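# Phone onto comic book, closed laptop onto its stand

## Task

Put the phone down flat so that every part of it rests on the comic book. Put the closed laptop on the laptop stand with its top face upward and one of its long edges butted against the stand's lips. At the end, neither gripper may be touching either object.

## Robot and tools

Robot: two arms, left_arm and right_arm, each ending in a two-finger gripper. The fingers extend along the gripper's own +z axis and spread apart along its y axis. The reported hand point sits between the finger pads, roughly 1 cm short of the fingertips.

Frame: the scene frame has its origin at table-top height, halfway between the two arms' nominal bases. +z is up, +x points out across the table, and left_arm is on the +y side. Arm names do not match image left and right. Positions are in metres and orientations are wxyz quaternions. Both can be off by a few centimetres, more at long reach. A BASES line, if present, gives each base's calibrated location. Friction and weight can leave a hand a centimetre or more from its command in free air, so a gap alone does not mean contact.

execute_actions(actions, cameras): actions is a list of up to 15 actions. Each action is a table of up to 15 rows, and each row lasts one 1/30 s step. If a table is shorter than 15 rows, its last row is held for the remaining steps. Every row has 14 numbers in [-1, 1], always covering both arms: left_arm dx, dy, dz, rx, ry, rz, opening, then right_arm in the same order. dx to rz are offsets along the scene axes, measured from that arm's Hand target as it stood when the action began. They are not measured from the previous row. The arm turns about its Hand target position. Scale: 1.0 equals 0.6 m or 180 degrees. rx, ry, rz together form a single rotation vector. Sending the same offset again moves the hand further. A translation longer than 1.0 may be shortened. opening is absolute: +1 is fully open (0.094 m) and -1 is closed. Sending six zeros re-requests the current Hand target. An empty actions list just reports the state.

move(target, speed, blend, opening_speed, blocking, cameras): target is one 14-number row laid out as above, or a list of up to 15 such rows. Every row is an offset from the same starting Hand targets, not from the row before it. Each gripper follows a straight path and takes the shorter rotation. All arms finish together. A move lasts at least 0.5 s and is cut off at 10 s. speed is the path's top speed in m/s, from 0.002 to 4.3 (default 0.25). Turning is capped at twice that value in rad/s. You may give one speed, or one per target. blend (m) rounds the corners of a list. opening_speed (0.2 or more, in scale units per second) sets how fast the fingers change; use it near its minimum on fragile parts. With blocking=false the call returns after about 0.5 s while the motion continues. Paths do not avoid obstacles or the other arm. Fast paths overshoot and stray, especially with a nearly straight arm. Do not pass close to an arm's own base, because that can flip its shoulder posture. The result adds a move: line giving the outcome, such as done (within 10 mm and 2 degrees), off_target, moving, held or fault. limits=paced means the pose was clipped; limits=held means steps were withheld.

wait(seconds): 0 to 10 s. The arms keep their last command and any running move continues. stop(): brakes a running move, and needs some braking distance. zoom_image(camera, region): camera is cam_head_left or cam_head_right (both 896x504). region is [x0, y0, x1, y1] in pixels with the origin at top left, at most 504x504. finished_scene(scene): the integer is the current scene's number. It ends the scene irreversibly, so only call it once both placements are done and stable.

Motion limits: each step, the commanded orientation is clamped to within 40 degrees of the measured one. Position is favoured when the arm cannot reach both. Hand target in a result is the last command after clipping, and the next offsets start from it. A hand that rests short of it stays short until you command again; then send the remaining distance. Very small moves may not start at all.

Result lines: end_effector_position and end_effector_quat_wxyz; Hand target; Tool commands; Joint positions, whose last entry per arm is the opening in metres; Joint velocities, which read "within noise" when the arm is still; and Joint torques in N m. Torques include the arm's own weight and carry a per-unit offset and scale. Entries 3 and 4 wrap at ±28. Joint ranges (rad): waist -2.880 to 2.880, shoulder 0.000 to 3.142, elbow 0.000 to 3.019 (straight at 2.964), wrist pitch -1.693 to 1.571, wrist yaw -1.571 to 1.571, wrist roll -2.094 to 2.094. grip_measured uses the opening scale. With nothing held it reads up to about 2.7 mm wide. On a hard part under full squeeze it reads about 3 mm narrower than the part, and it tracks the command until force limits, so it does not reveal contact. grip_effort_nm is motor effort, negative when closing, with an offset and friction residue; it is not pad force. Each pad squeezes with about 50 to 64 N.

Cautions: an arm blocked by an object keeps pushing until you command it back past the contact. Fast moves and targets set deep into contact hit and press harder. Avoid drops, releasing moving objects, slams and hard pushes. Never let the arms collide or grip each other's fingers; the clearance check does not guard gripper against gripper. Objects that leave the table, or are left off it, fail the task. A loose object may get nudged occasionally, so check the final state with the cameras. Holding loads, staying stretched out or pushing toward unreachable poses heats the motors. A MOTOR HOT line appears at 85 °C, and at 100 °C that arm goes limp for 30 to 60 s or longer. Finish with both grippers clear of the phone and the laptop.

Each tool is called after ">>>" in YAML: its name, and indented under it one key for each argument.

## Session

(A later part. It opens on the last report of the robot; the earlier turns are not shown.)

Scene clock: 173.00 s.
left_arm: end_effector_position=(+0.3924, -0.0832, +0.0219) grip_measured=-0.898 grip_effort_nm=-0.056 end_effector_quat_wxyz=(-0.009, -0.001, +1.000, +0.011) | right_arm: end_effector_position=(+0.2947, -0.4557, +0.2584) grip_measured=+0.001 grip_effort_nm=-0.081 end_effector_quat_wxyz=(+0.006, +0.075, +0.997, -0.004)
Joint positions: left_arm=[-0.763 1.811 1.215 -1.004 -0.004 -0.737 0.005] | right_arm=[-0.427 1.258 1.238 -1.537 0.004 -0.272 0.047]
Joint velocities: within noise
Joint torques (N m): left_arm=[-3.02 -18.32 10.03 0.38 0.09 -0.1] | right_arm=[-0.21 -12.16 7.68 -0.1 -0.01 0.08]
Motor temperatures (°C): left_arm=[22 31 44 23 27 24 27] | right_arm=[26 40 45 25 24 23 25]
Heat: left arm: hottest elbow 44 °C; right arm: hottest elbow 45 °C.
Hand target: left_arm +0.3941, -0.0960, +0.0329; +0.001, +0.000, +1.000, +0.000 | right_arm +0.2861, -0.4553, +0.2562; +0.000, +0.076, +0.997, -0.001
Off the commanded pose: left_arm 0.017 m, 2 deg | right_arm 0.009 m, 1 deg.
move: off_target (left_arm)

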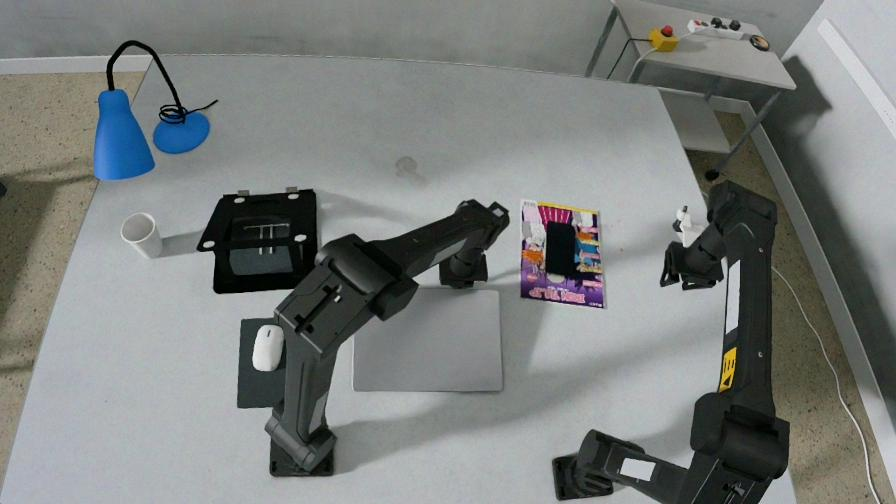

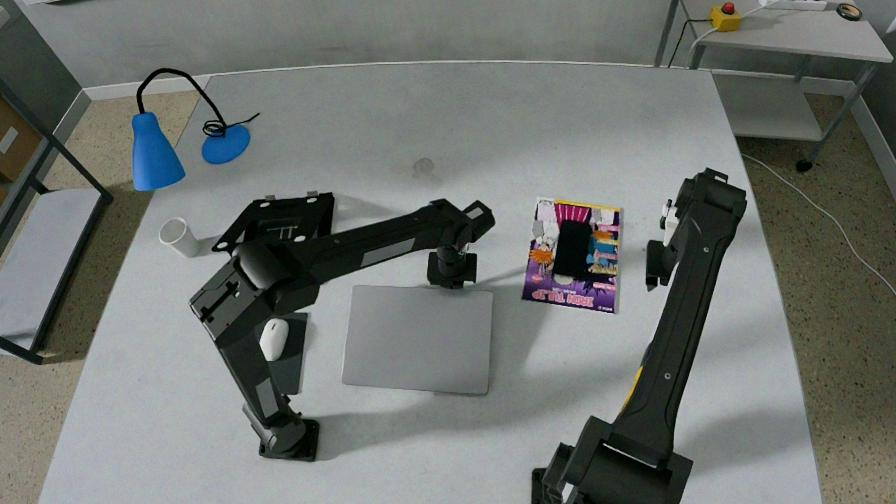

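>>> move:
  target:
    - [0,0,0.28,0,0,0,-0.9,0,0,0,0,0,0,0]
    - [-0.157,0.877,0.312,0,-0.25,0,-0.9,0,0,0,0,0,0,0]
    - [-0.007,0.877,0.178,0,-0.25,0,0.8,0,0,0,0,0,0,0]
  speed: 0.25

>>> zoom_image:
  camera: "cam_head_left"
  region: [180, 180, 340, 310]

>>> zoom_image:
  camera: "cam_head_right"
  region: [180, 180, 360, 310]

Scene clock: 190.20 s.
left_arm: end_effector_position=(+0.3845, +0.4328, +0.1402) grip_measured=+0.797 grip_effort_nm=0.125 end_effector_quat_wxyz=(+0.380, -0.003, +0.925, +0.000) | right_arm: end_effector_position=(+0.2947, -0.4557, +0.2584) grip_measured=+0.001 grip_effort_nm=-0.081 end_effector_quat_wxyz=(+0.006, +0.075, +0.997, -0.004)
Joint positions: left_arm=[0.656 1.121 0.63 -0.425 0.458 0.519 0.084] | right_arm=[-0.427 1.258 1.238 -1.537 0.004 -0.272 0.047]
Joint velocities: within noise
Joint torques (N m): left_arm=[-2.78 -7.18 10.11 1.96 0.13 -0.12] | right_arm=[-0.21 -12.22 7.69 -0.14 -0.01 0.09]
Motor temperatures (°C): left_arm=[22 31 42 23 27 24 26] | right_arm=[26 39 44 25 24 23 25]
Heat: left arm: hottest elbow 42 °C; right arm: hottest elbow 44 °C.
Hand target: left_arm +0.3899, +0.4301, +0.1396; +0.383, +0.000, +0.924, +0.000 | right_arm +0.2861, -0.4553, +0.2562; +0.000, +0.076, +0.997, -0.001
Off the commanded pose: left_arm 0.006 m, 1 deg | right_arm 0.009 m, 1 deg.
move: done

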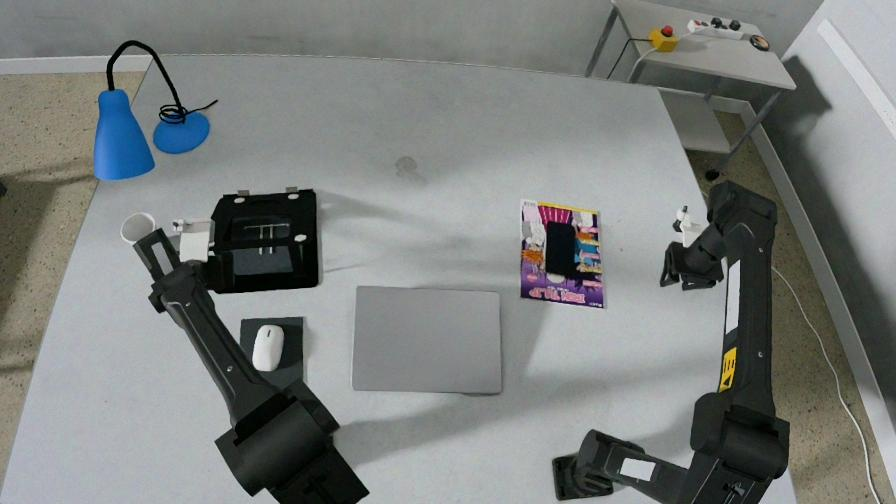

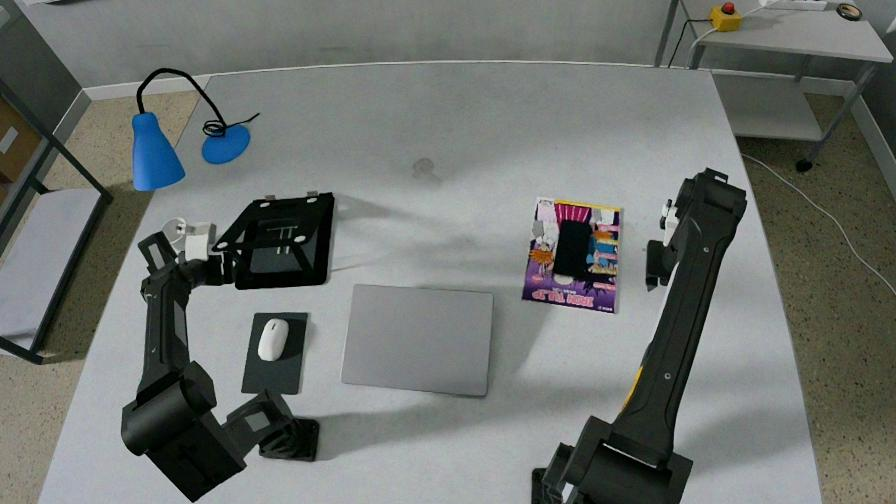

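Scaled by 3.150.

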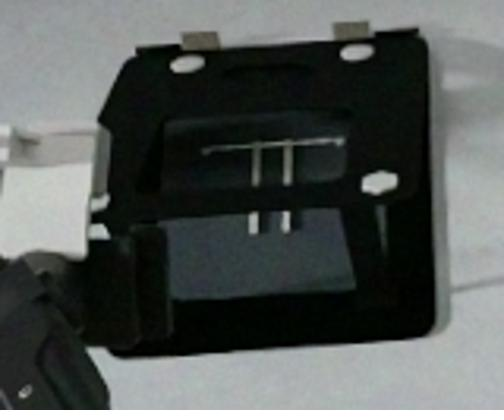

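Scaled by 2.800.

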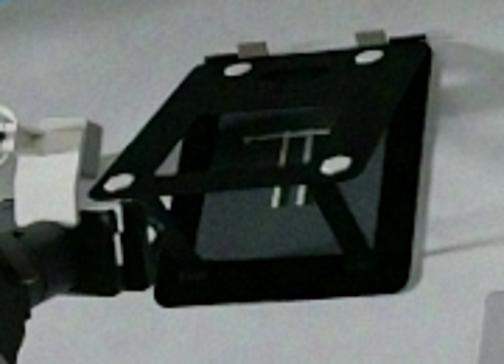

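>>> move:
  target:
    - [0.0,-0.025,0,0,0,0,0.8,0,0,0,0,0,0,0]
    - [0.11,-0.028,-0.123,0,0,0,0.8,0,0,0,0,0,0,0]
    - [0.11,-0.028,-0.123,0,0,0,-0.8,0,0,0,0,0,0,0]
  speed: 0.08
  opening_speed: 0.6

>>> zoom_image:
  camera: "cam_head_right"
  region: [180, 180, 360, 310]

Scene clock: 198.03 s.
left_arm: end_effector_position=(+0.4461, +0.4147, +0.0590) grip_measured=-0.509 grip_effort_nm=-1.004 end_effector_quat_wxyz=(+0.375, -0.004, +0.927, +0.002) | right_arm: end_effector_position=(+0.2947, -0.4557, +0.2584) grip_measured=+0.001 grip_effort_nm=-0.081 end_effector_quat_wxyz=(+0.006, +0.075, +0.997, -0.004)
Joint positions: left_arm=[0.496 1.414 0.608 -0.066 0.349 0.387 0.023] | right_arm=[-0.427 1.258 1.238 -1.537 0.004 -0.272 0.047]
Joint velocities: within noise
Joint torques (N m): left_arm=[-2.78 -10.64 9.95 1.57 0.44 -0.04] | right_arm=[-0.21 -12.16 7.68 -0.16 -0.01 0.09]
Motor temperatures (°C): left_arm=[22 31 41 24 27 24 27] | right_arm=[26 39 44 25 24 23 25]
Heat: left arm: hottest elbow 41 °C; right arm: hottest elbow 44 °C.
Hand target: left_arm +0.4560, +0.4134, +0.0659; +0.383, +0.000, +0.924, +0.000 | right_arm +0.2861, -0.4553, +0.2562; +0.000, +0.076, +0.997, -0.001
Off the commanded pose: left_arm 0.012 m, 1 deg | right_arm 0.009 m, 1 deg.
move: off_target (left_arm); target 3's new opening was sent with left_arm's hand 0.019 m and 2 deg from that target

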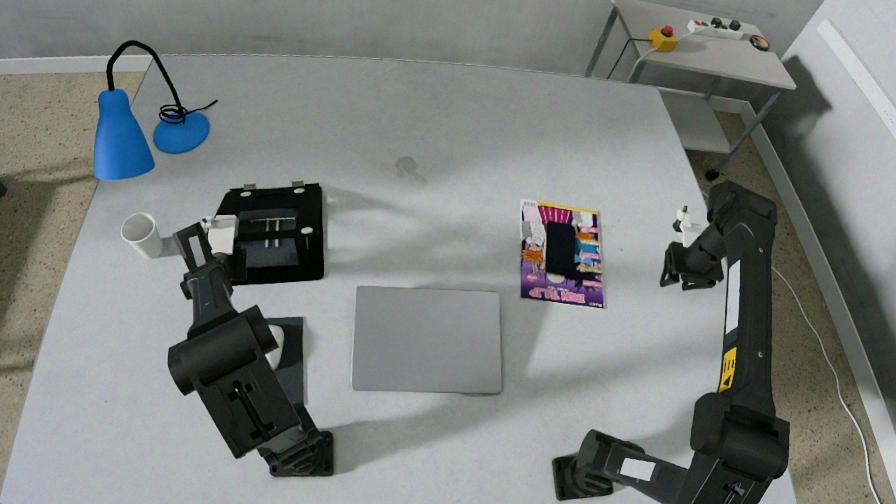

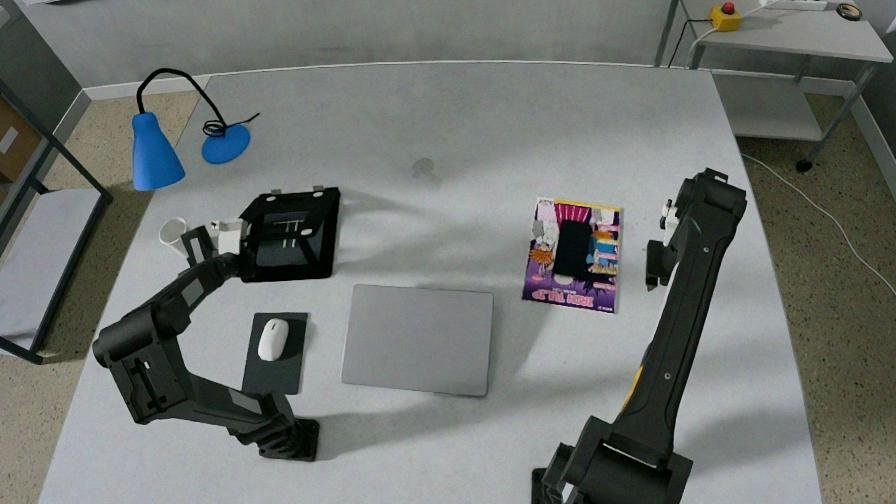

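Scaled by 2.800.

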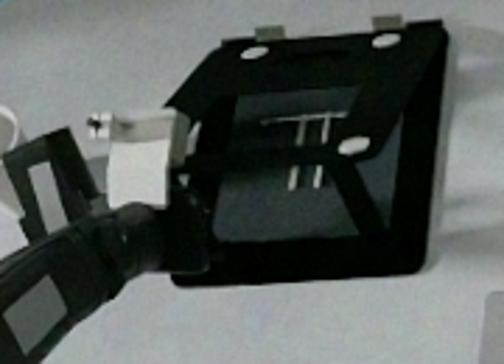

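>>> move:
  target: [0.0,-0.372,0,0,0,0,-0.8,0,0,0,0,0,0,0]
  speed: 0.08

>>> zoom_image:
  camera: "cam_head_left"
  region: [230, 170, 510, 400]

Scene clock: 207.97 s.
left_arm: end_effector_position=(+0.4533, +0.2035, +0.0603) grip_measured=-0.510 grip_effort_nm=-1.009 end_effector_quat_wxyz=(+0.375, -0.025, +0.927, +0.004) | right_arm: end_effector_position=(+0.2947, -0.4557, +0.2584) grip_measured=+0.001 grip_effort_nm=-0.081 end_effector_quat_wxyz=(+0.006, +0.075, +0.997, -0.004)
Joint positions: left_arm=[-0.17 1.315 0.505 0 -0.124 -0.145 0.023] | right_arm=[-0.427 1.258 1.238 -1.537 0.004 -0.272 0.047]
Joint velocities: within noise
Joint torques (N m): left_arm=[-4.19 -9.47 8.68 1.77 0.11 0.22] | right_arm=[-0.26 -12.16 7.66 -0.16 -0.01 0.09]
Motor temperatures (°C): left_arm=[22 30 41 24 27 24 27] | right_arm=[26 38 44 25 24 23 25]
Heat: left arm: hottest elbow 41 °C; right arm: hottest elbow 44 °C.
Hand target: left_arm +0.4560, +0.1901, +0.0658; +0.383, +0.000, +0.924, +0.000 | right_arm +0.2861, -0.4553, +0.2562; +0.000, +0.076, +0.997, -0.001
Off the commanded pose: left_arm 0.015 m, 3 deg | right_arm 0.009 m, 1 deg.
move: off_target (left_arm)

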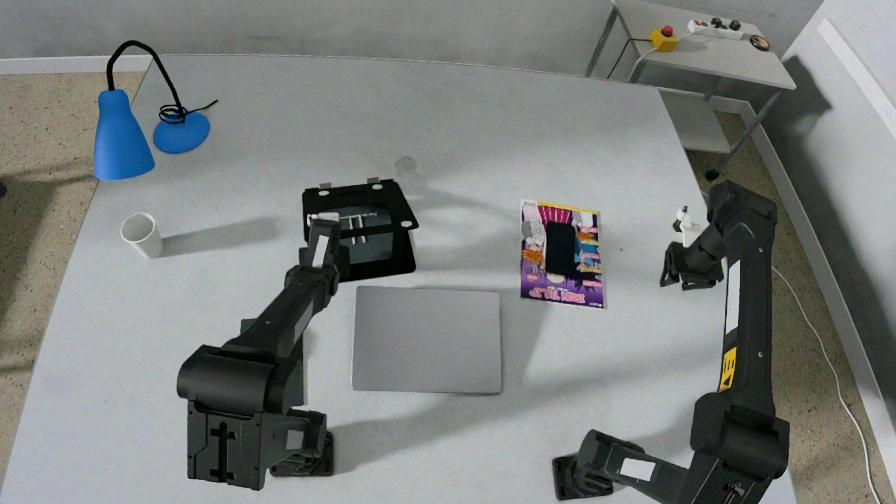

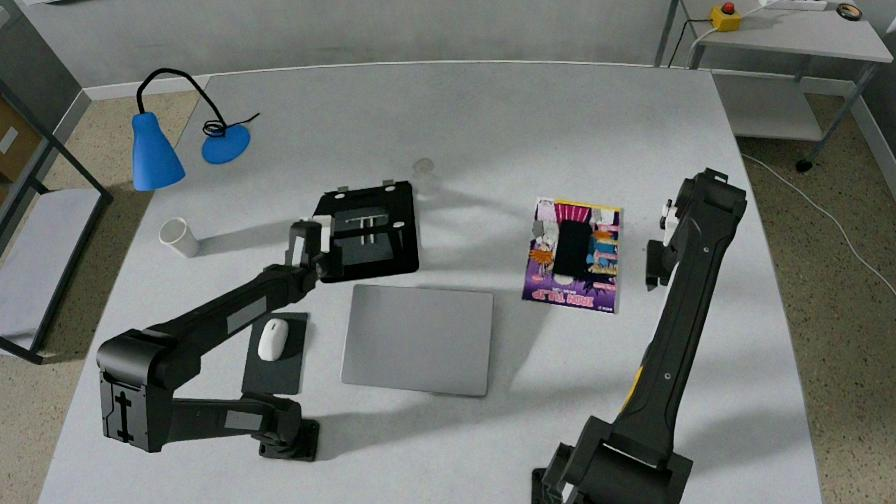

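Scaled by 1.800.

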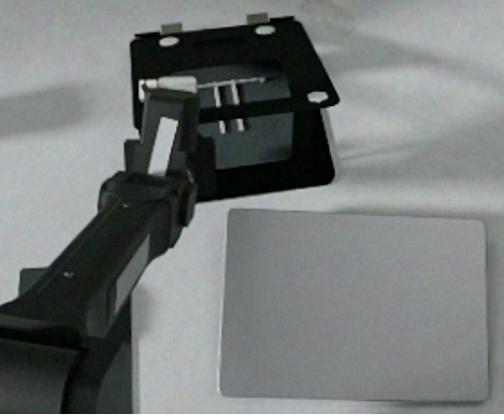

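>>> move:
  target: [0.0,0,0,0,0,-0.08,-0.9,0,0,0,0,0,0,0]
  speed: 0.1

>>> zoom_image:
  camera: "cam_head_left"
  region: [230, 170, 510, 400]

Scene clock: 215.07 s.
left_arm: end_effector_position=(+0.4521, +0.1913, +0.0601) grip_measured=-0.513 grip_effort_nm=-1.009 end_effector_quat_wxyz=(+0.371, +0.099, +0.922, -0.048) | right_arm: end_effector_position=(+0.2947, -0.4557, +0.2584) grip_measured=+0.001 grip_effort_nm=-0.081 end_effector_quat_wxyz=(+0.006, +0.075, +0.997, -0.004)
Joint positions: left_arm=[-0.105 1.315 0.505 0 0.11 0.094 0.023] | right_arm=[-0.427 1.258 1.238 -1.537 0.004 -0.272 0.047]
Joint velocities: within noise
Joint torques (N m): left_arm=[-1.03 -9.47 8.91 1.69 0.6 0.29] | right_arm=[-0.15 -12.1 7.68 -0.16 -0.01 0.09]
Motor temperatures (°C): left_arm=[22 30 41 24 27 24 27] | right_arm=[26 38 44 25 24 23 25]
Heat: left arm: hottest elbow 41 °C; right arm: hottest elbow 44 °C.
Hand target: left_arm +0.4559, +0.1901, +0.0658; +0.380, +0.116, +0.916, -0.048 | right_arm +0.2861, -0.4553, +0.2562; +0.000, +0.076, +0.997, -0.001
Off the commanded pose: left_arm 0.007 m, 2 deg | right_arm 0.009 m, 1 deg.
move: done

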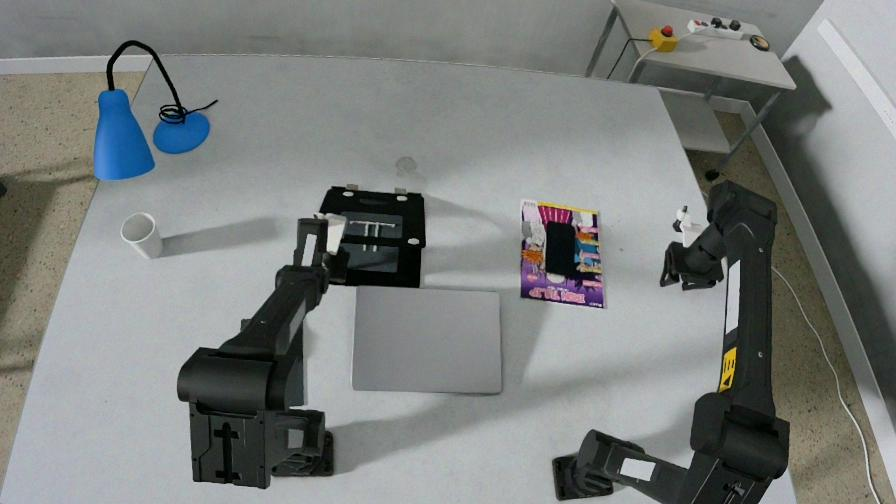

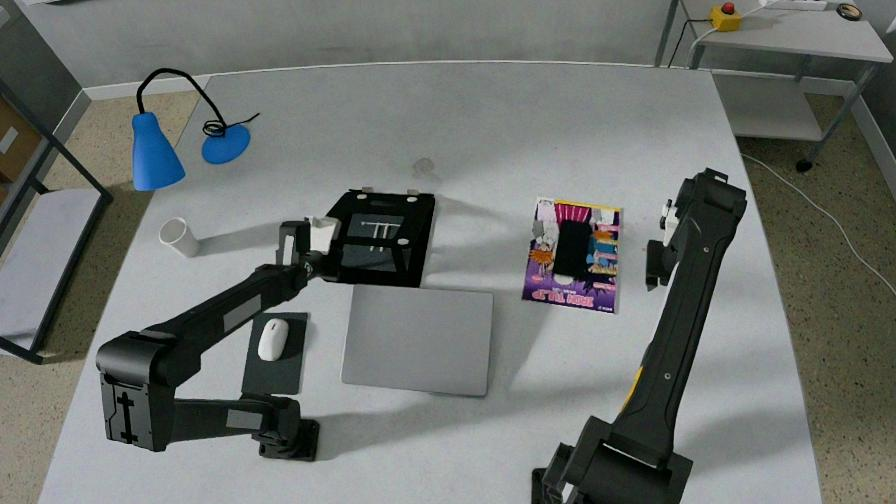

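Scaled by 1.800.

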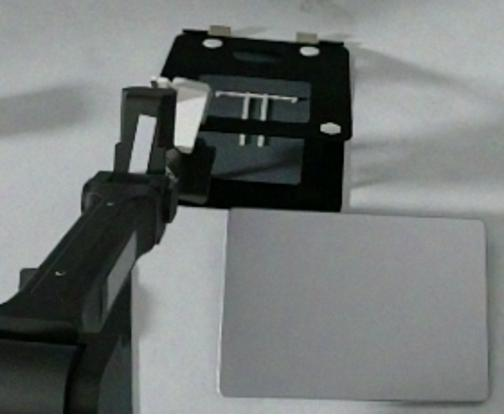

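>>> move:
  target:
    - [0.0,0,0,0,0,0,0.8,0,0,0,0,0,0,0.5]
    - [-0.12,0.02,0.12,0,0,0,0.8,0,0,0,0,0,0,0.5]
    - [-0.25,0.22,0.27,-0.11,0.13,-0.02,0.8,-0.035,0.2255,-0.12,0.279,-0.02,0.06,0.5]
    - [-0.31,0.2,0.17,-0.231,0.264,-0.038,0.5,-0.035,0.2255,-0.177,0.279,-0.02,0.06,0.5]
  speed: 0.2

>>> zoom_image:
  camera: "cam_head_left"
  region: [230, 160, 560, 430]

>>> zoom_image:
  camera: "cam_head_right"
  region: [230, 160, 560, 430]

Scene clock: 233.63 s.
left_arm: end_effector_position=(+0.2648, +0.3006, +0.1604) grip_measured=+0.503 grip_effort_nm=-0.085 end_effector_quat_wxyz=(+0.017, -0.003, +0.916, -0.402) | right_arm: end_effector_position=(+0.2670, -0.3229, +0.1602) grip_measured=+0.499 grip_effort_nm=0.061 end_effector_quat_wxyz=(+0.008, -0.022, +0.908, +0.417)
Joint positions: left_arm=[0.652 1.321 0.844 -1.666 0.635 0.867 0.071] | right_arm=[-0.456 1.402 0.919 -1.562 -0.749 -0.689 0.07]
Joint velocities: within noise
Joint torques (N m): left_arm=[-0.85 -8.06 10.67 -1.16 0.26 0.06] | right_arm=[0.85 -9.47 6.04 -0.25 -0.45 0.04]
Motor temperatures (°C): left_arm=[22 30 41 24 27 24 27] | right_arm=[26 38 43 25 24 23 25]
Heat: left arm: hottest elbow 41 °C; right arm: hottest elbow 43 °C.
Hand target: left_arm +0.2700, +0.3101, +0.1679; +0.000, +0.000, +0.906, -0.424 | right_arm +0.2652, -0.3201, +0.1501; -0.002, -0.023, +0.906, +0.423
Off the commanded pose: left_arm 0.013 m, 3 deg | right_arm 0.011 m, 1 deg.
joint sent to its limit (left arm) — joint 4 (wrist pitch), lower limit. The joint targets are off in orientation, not in position.
move: off_target (left_arm, right_arm); target 4's new opening was sent with left_arm's hand 0.013 m and 3 deg from that target

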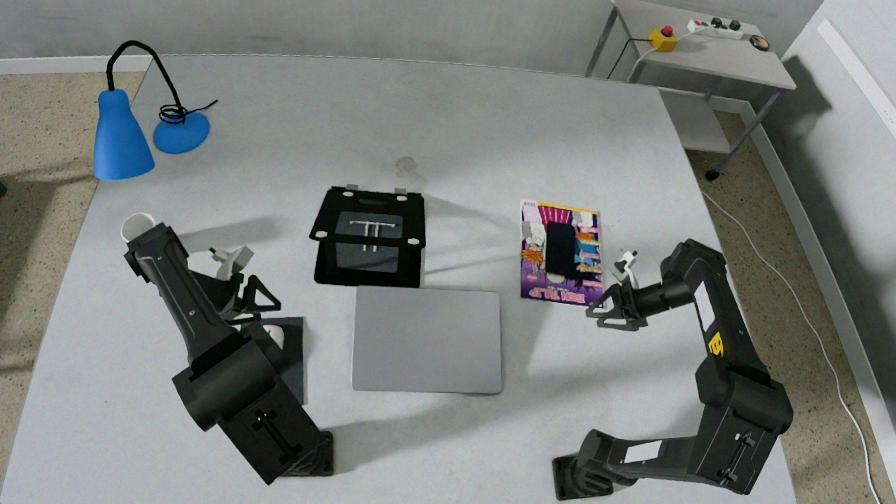

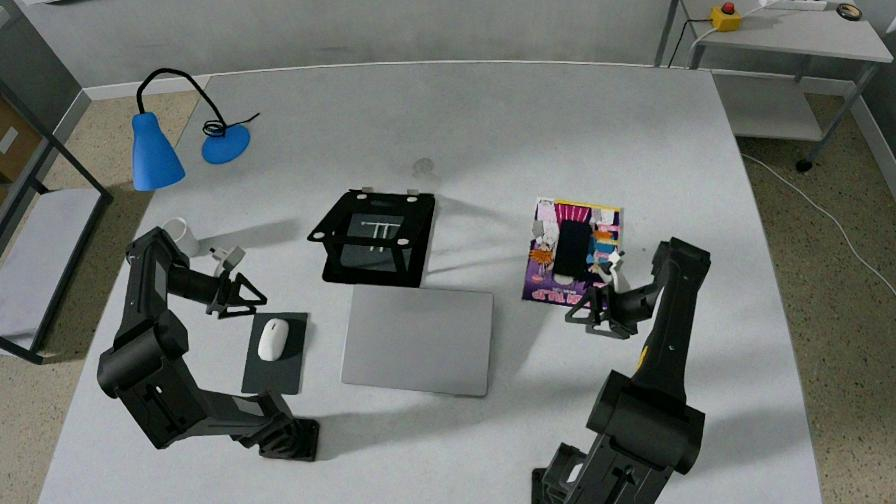

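Scaled by 1.527.

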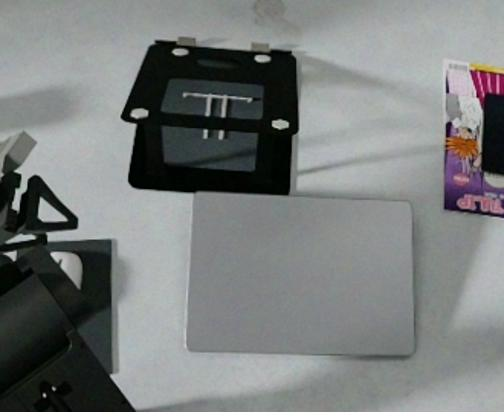

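Scaled by 1.527.

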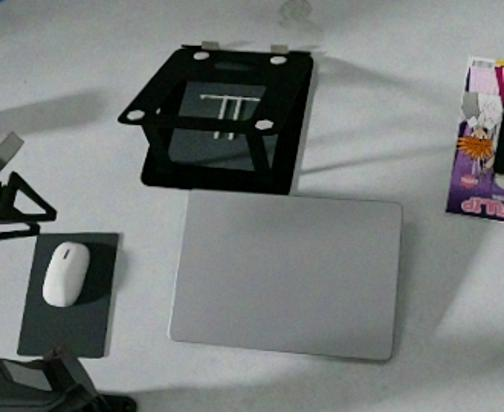

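>>> move:
  target:
    - [0.0,-0.06,-0.12,0,0,0,0.5,0.0,0.06,-0.1,0,0,0,0.5]
    - [0.0,-0.1,-0.2,0,0,0,0.5,0.0,0.1,-0.175,0,0,0,0.5]
  speed: 0.15

>>> zoom_image:
  camera: "cam_head_left"
  region: [260, 240, 620, 430]

>>> zoom_image:
  camera: "cam_head_right"
  region: [260, 240, 620, 430]

Scene clock: 239.73 s.
left_arm: end_effector_position=(+0.2717, +0.2554, +0.0515) grip_measured=+0.502 grip_effort_nm=-0.081 end_effector_quat_wxyz=(+0.007, +0.000, +0.907, -0.421) | right_arm: end_effector_position=(+0.2701, -0.2653, +0.0534) grip_measured=+0.499 grip_effort_nm=0.061 end_effector_quat_wxyz=(+0.012, -0.026, +0.907, +0.420)
Joint positions: left_arm=[0.515 1.504 0.655 -1.258 0.721 0.751 0.071] | right_arm=[-0.287 1.523 0.711 -1.076 -0.821 -0.477 0.07]
Joint velocities: within noise
Joint torques (N m): left_arm=[-2.67 -8.82 5.08 -0.2 0.48 -0.04] | right_arm=[1.38 -9.88 4.74 0.02 -0.5 0.18]
Motor temperatures (°C): left_arm=[22 29 40 24 27 24 27] | right_arm=[26 38 42 25 24 23 25]
Heat: left arm: hottest elbow 40 °C; right arm: hottest elbow 42 °C.
Hand target: left_arm +0.2700, +0.2501, +0.0479; +0.000, +0.000, +0.906, -0.424 | right_arm +0.2652, -0.2600, +0.0451; -0.002, -0.023, +0.906, +0.423
Off the commanded pose: left_arm 0.007 m, 1 deg | right_arm 0.011 m, 2 deg.
move: off_target (right_arm)

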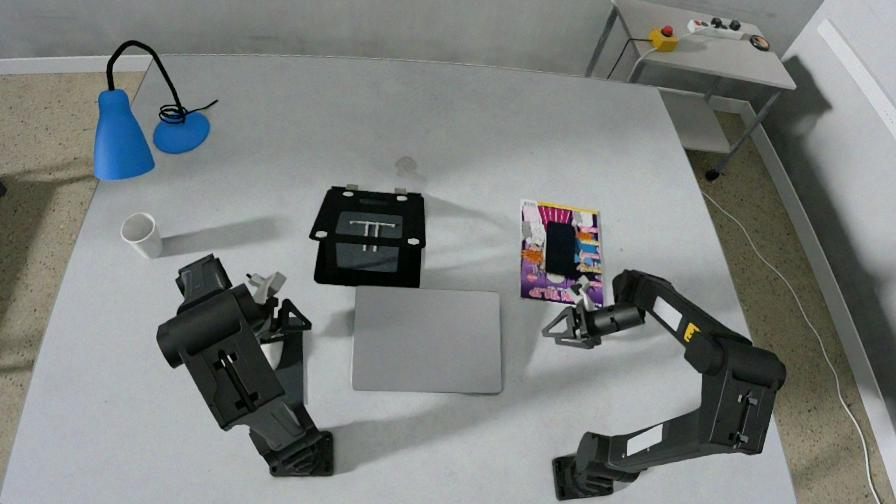

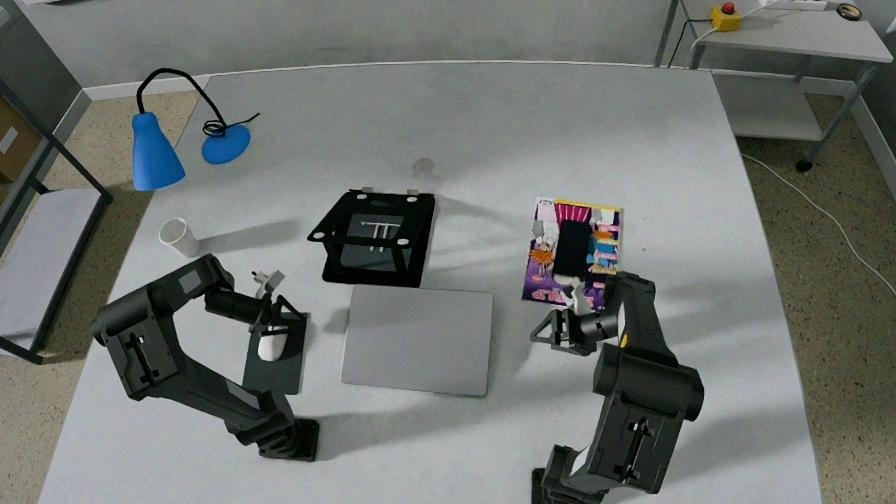

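Scaled by 1.400.

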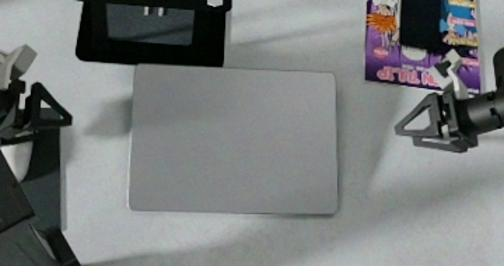

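Scaled by 1.400.

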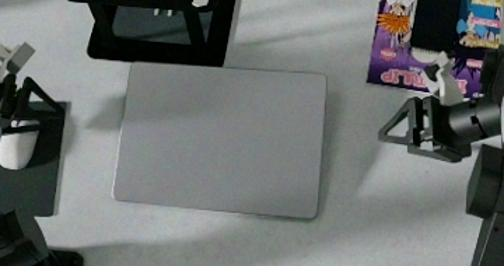

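>>> move:
  target:
    - [0.0,0,-0.025,0,0,0,0.6,0.0,0.0,-0.03,0,0,0,0.6]
    - [0.0,-0.12,-0.025,0,0,0,0.6,0.0,0.12,-0.03,0,0,0,0.6]
    - [0.0,-0.2,-0.025,0,0,0,0.6,0.0,0.2,-0.03,0,0,0,0.6]
  speed: [0.1,0.1,0.05]

>>> zoom_image:
  camera: "cam_head_left"
  region: [300, 260, 560, 410]

>>> zoom_image:
  camera: "cam_head_right"
  region: [290, 260, 550, 410]

Scene clock: 248.93 s.
left_arm: end_effector_position=(+0.2759, +0.1347, +0.0351) grip_measured=+0.598 grip_effort_nm=0.129 end_effector_quat_wxyz=(+0.003, -0.004, +0.905, -0.425) | right_arm: end_effector_position=(+0.2800, -0.1440, +0.0392) grip_measured=+0.598 grip_effort_nm=0.090 end_effector_quat_wxyz=(+0.015, -0.023, +0.903, +0.429)
Joint positions: left_arm=[0.072 1.369 0.479 -0.788 0.874 0.142 0.075] | right_arm=[0.1 1.477 0.603 -0.558 -0.88 0.12 0.075]
Joint velocities: within noise
Joint torques (N m): left_arm=[-2.43 -8.59 4.88 0.61 0.36 0] | right_arm=[1.9 -10.29 3.88 0.73 -0.07 0.15]
Motor temperatures (°C): left_arm=[22 29 39 24 27 24 27] | right_arm=[26 37 41 25 24 23 25]
Heat: left arm: hottest elbow 39 °C; right arm: hottest elbow 41 °C.
Hand target: left_arm +0.2699, +0.1300, +0.0329; +0.000, +0.000, +0.906, -0.424 | right_arm +0.2652, -0.1401, +0.0271; -0.002, -0.023, +0.906, +0.423
Off the commanded pose: left_arm 0.008 m, 1 deg | right_arm 0.020 m, 2 deg.
move: off_target (right_arm)

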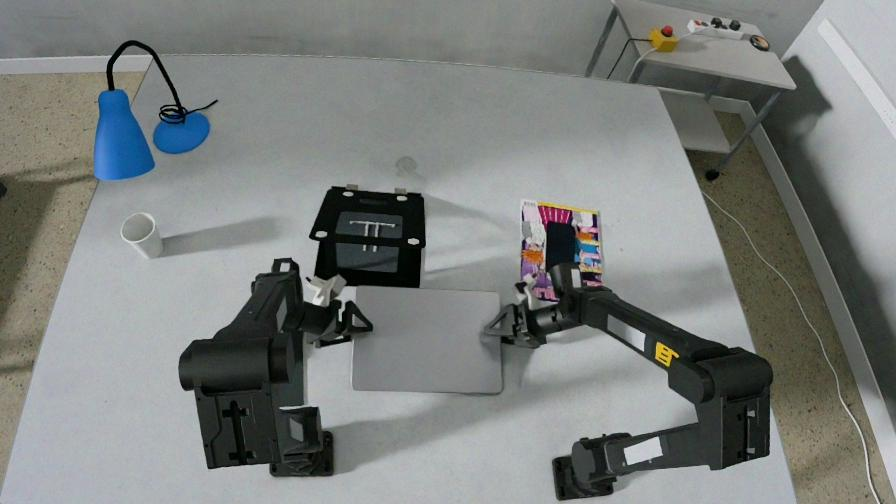

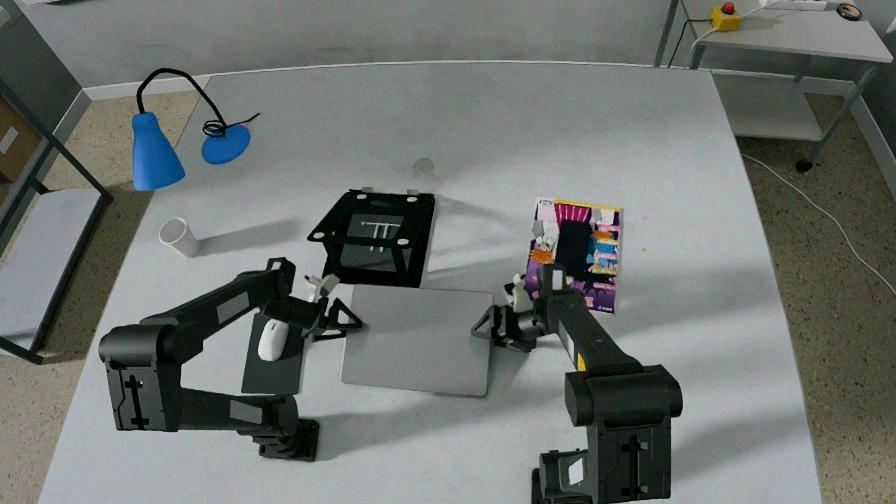

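Scaled by 1.938.

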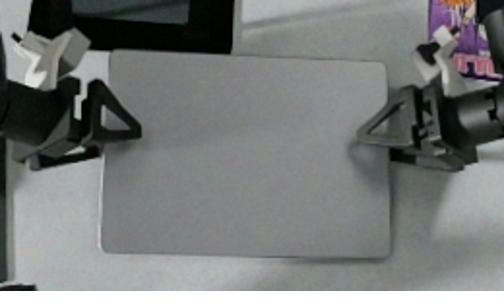

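Scaled by 1.938.

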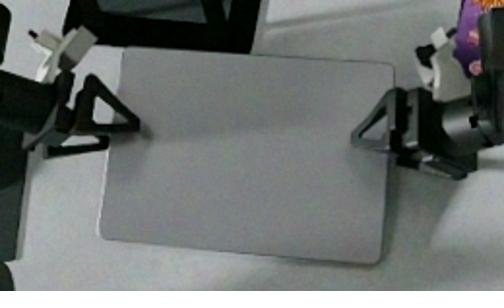

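>>> move:
  target:
    - [-0.035,0.0,-0.006,0,0,0,0.6,-0.04,0.0,-0.01,0,0,0,0.6]
    - [-0.035,-0.07,-0.006,0,0,0,0.6,-0.04,0.07,-0.01,0,0,0,0.6]
  speed: [0.08,0.05]

>>> zoom_image:
  camera: "cam_head_left"
  region: [300, 260, 560, 410]

>>> zoom_image:
  camera: "cam_head_right"
  region: [290, 260, 550, 410]

Scene clock: 254.83 s.
left_arm: end_effector_position=(+0.2628, +0.1025, +0.0352) grip_measured=+0.598 grip_effort_nm=0.110 end_effector_quat_wxyz=(+0.017, -0.014, +0.908, -0.417) | right_arm: end_effector_position=(+0.2625, -0.1132, +0.0391) grip_measured=+0.598 grip_effort_nm=0.071 end_effector_quat_wxyz=(+0.027, -0.009, +0.905, +0.425)
Joint positions: left_arm=[-0.071 1.256 0.389 -0.589 0.856 -0.126 0.075] | right_arm=[0.217 1.407 0.52 -0.365 -0.836 0.344 0.075]
Joint velocities: within noise
Joint torques (N m): left_arm=[-5.48 -6.83 5.08 1.22 0.99 -0.1] | right_arm=[4.25 -7.24 4.07 1.55 -0.45 0.16]
Motor temperatures (°C): left_arm=[22 29 39 23 27 24 27] | right_arm=[26 37 41 25 24 23 25]
Heat: left arm: hottest elbow 39 °C; right arm: hottest elbow 41 °C.
Hand target: left_arm +0.2489, +0.0881, +0.0293; +0.000, +0.000, +0.906, -0.424 | right_arm +0.2412, -0.0981, +0.0210; -0.002, -0.023, +0.906, +0.423
Off the commanded pose: left_arm 0.021 m, 3 deg | right_arm 0.032 m, 4 deg.
move: off_target (left_arm, right_arm)

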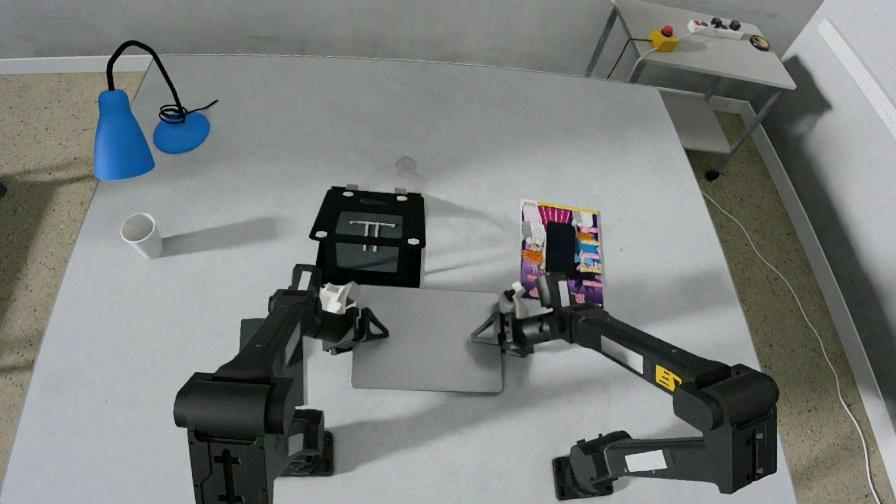

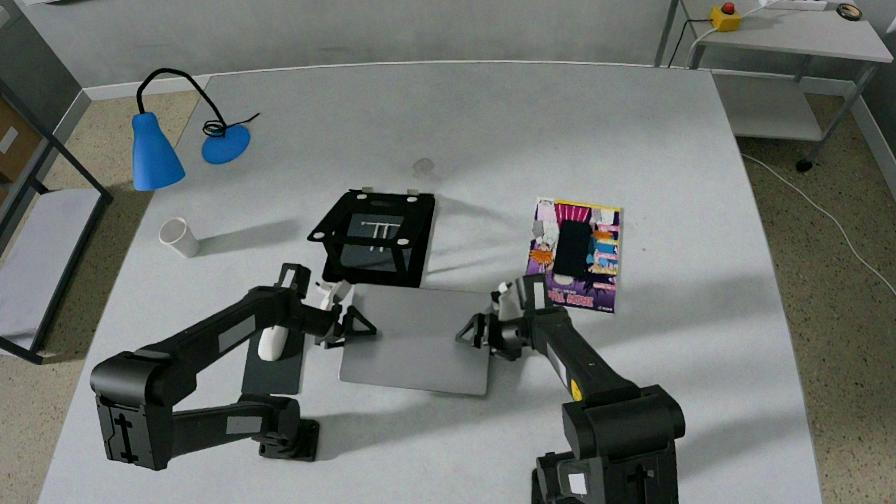

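Scaled by 1.938.

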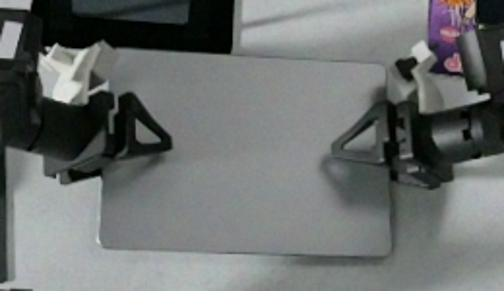

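Scaled by 1.938.

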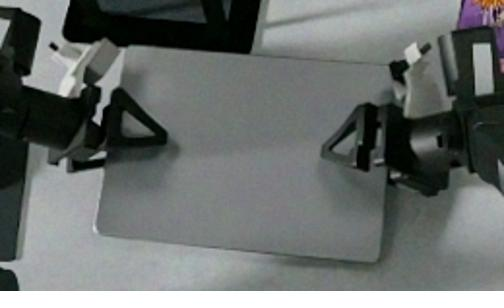

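>>> move:
  target:
    - [0.01,0.0,0.06,0,0,0,0.6,0.01,0.0,0.06,0,0,0,0.6]
    - [0.01,0.0,0.06,0,0,0,-0.4,0.01,0.0,0.06,0,0,0,-0.4]
  speed: [0.05,0.05]
  opening_speed: 0.4

>>> zoom_image:
  camera: "cam_head_left"
  region: [300, 260, 560, 410]

>>> zoom_image:
  camera: "cam_head_right"
  region: [290, 260, 550, 410]

Scene clock: 263.23 s.
left_arm: end_effector_position=(+0.2432, +0.1065, +0.0407) grip_measured=-0.092 grip_effort_nm=-0.984 end_effector_quat_wxyz=(-0.009, -0.014, +0.918, -0.396) | right_arm: end_effector_position=(+0.2449, -0.1233, +0.0363) grip_measured=-0.057 grip_effort_nm=-1.033 end_effector_quat_wxyz=(-0.008, +0.011, +0.918, +0.396)
Joint positions: left_arm=[-0.079 1.194 0.389 -0.721 0.815 -0.1 0.043] | right_arm=[0.215 1.377 0.52 -0.495 -0.792 0.336 0.044]
Joint velocities: within noise
Joint torques (N m): left_arm=[-4.19 -8.29 10.71 0.1 2.65 -0.31] | right_arm=[4.48 -11.52 7.68 0.9 -2.1 0.21]
Motor temperatures (°C): left_arm=[22 29 38 23 29 24 27] | right_arm=[26 37 41 25 26 23 25]
Heat: left arm: hottest elbow 38 °C; right arm: hottest elbow 41 °C.
Hand target: left_arm +0.2549, +0.0880, +0.0653; +0.000, +0.000, +0.906, -0.424 | right_arm +0.2472, -0.0980, +0.0571; -0.002, -0.023, +0.906, +0.423
Off the commanded pose: left_arm 0.033 m, 4 deg | right_arm 0.033 m, 5 deg.
move: off_target (left_arm, right_arm); target 2's new opening was sent with left_arm's hand 0.027 m and 3 deg from that target

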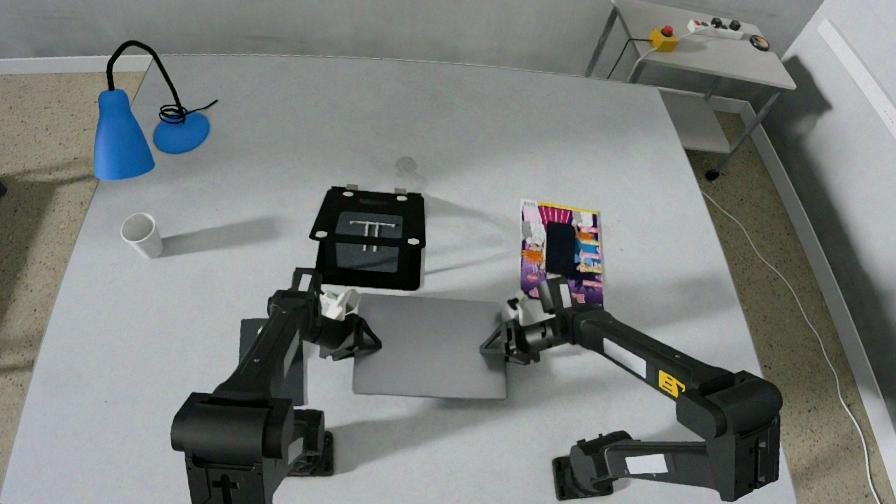

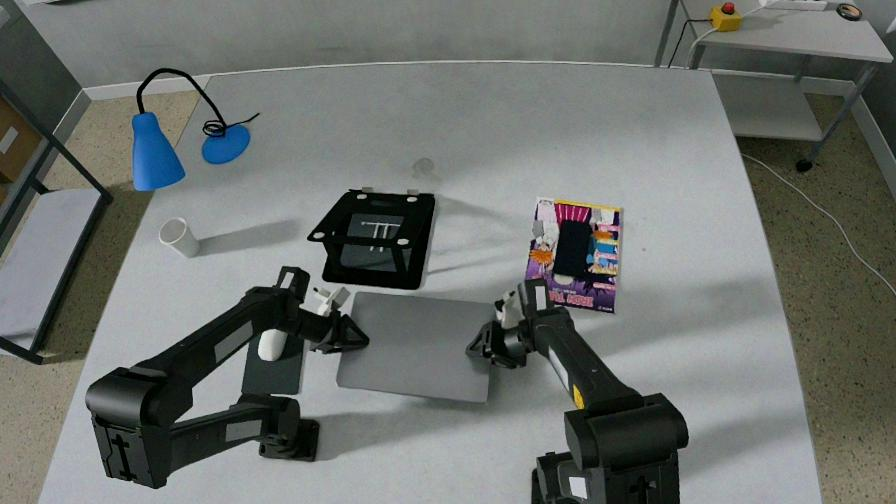

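Scaled by 1.938.

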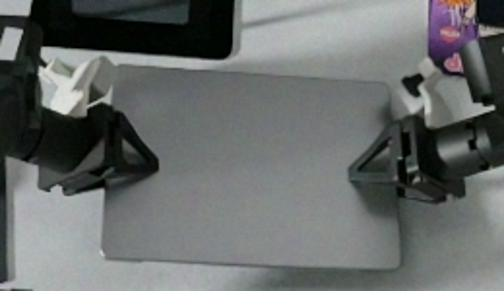

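Scaled by 1.938.

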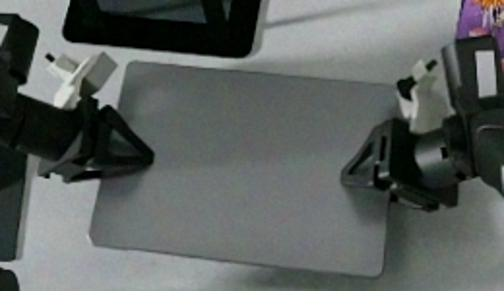

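>>> move:
  target:
    - [0.0,0.02,0.25,0,0,0,-0.4,0.01,-0.02,0.26,0,0,0,-0.4]
  speed: [0.1]

>>> zoom_image:
  camera: "cam_head_left"
  region: [270, 180, 560, 410]

>>> zoom_image:
  camera: "cam_head_right"
  region: [270, 180, 560, 410]

Scene clock: 270.93 s.
left_arm: end_effector_position=(+0.2246, +0.1072, +0.1655) grip_measured=-0.151 grip_effort_nm=-0.984 end_effector_quat_wxyz=(-0.053, -0.029, +0.909, -0.411) | right_arm: end_effector_position=(+0.2248, -0.1275, +0.1622) grip_measured=-0.096 grip_effort_nm=-1.033 end_effector_quat_wxyz=(-0.055, +0.026, +0.913, +0.404)
Joint positions: left_arm=[-0.058 0.932 0.604 -1.319 0.853 -0.059 0.04] | right_arm=[0.198 1.108 0.707 -1.064 -0.834 0.306 0.042]
Joint velocities: within noise
Joint torques (N m): left_arm=[-2.26 -6.36 19.73 -0.12 1.32 0.04] | right_arm=[2.37 -9.93 15.79 0.18 -1.04 -0.07]
Motor temperatures (°C): left_arm=[22 29 39 23 32 24 27] | right_arm=[26 37 42 25 28 23 26]
Heat: left arm: hottest elbow 39 °C; right arm: hottest elbow 42 °C.
Hand target: left_arm +0.2549, +0.1001, +0.2152; +0.000, +0.000, +0.906, -0.424 | right_arm +0.2531, -0.1101, +0.2131; -0.002, -0.023, +0.906, +0.423
Off the commanded pose: left_arm 0.059 m, 7 deg | right_arm 0.061 m, 9 deg.
move: off_target (left_arm, right_arm)

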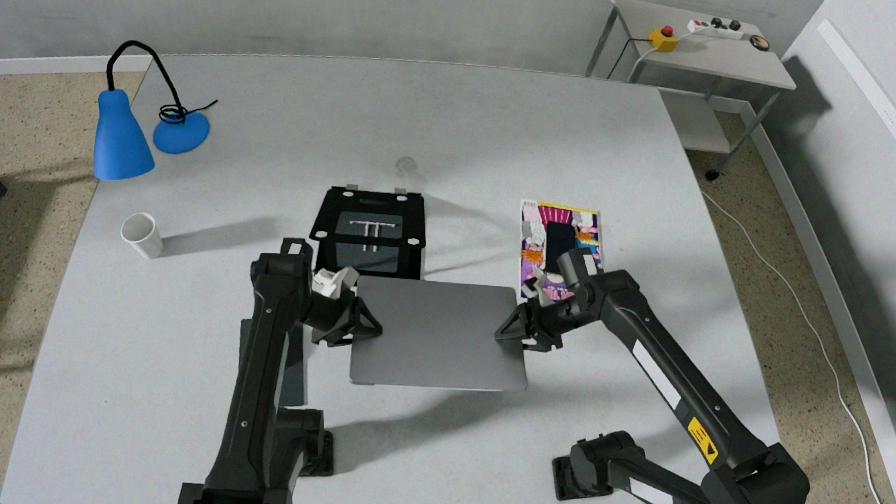

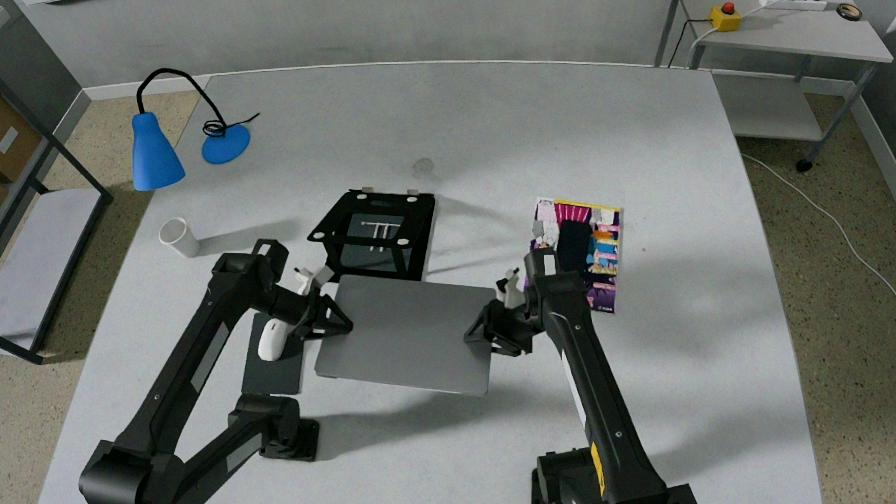

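Scaled by 1.738.

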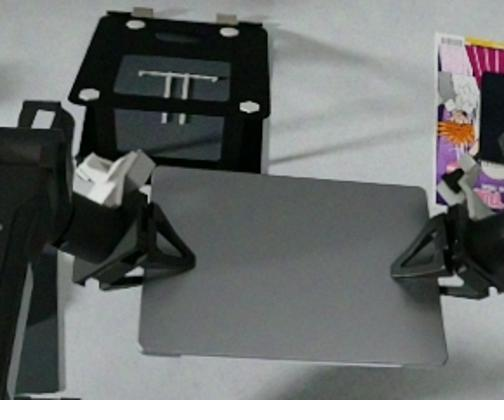

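Scaled by 1.738.

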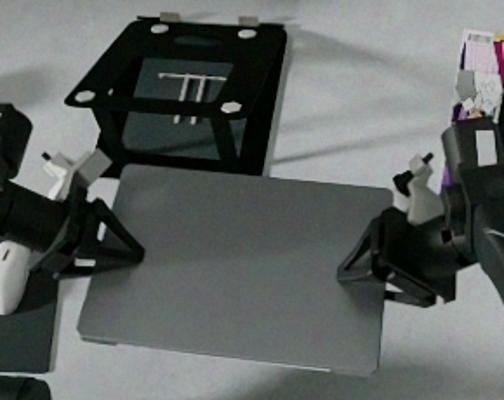

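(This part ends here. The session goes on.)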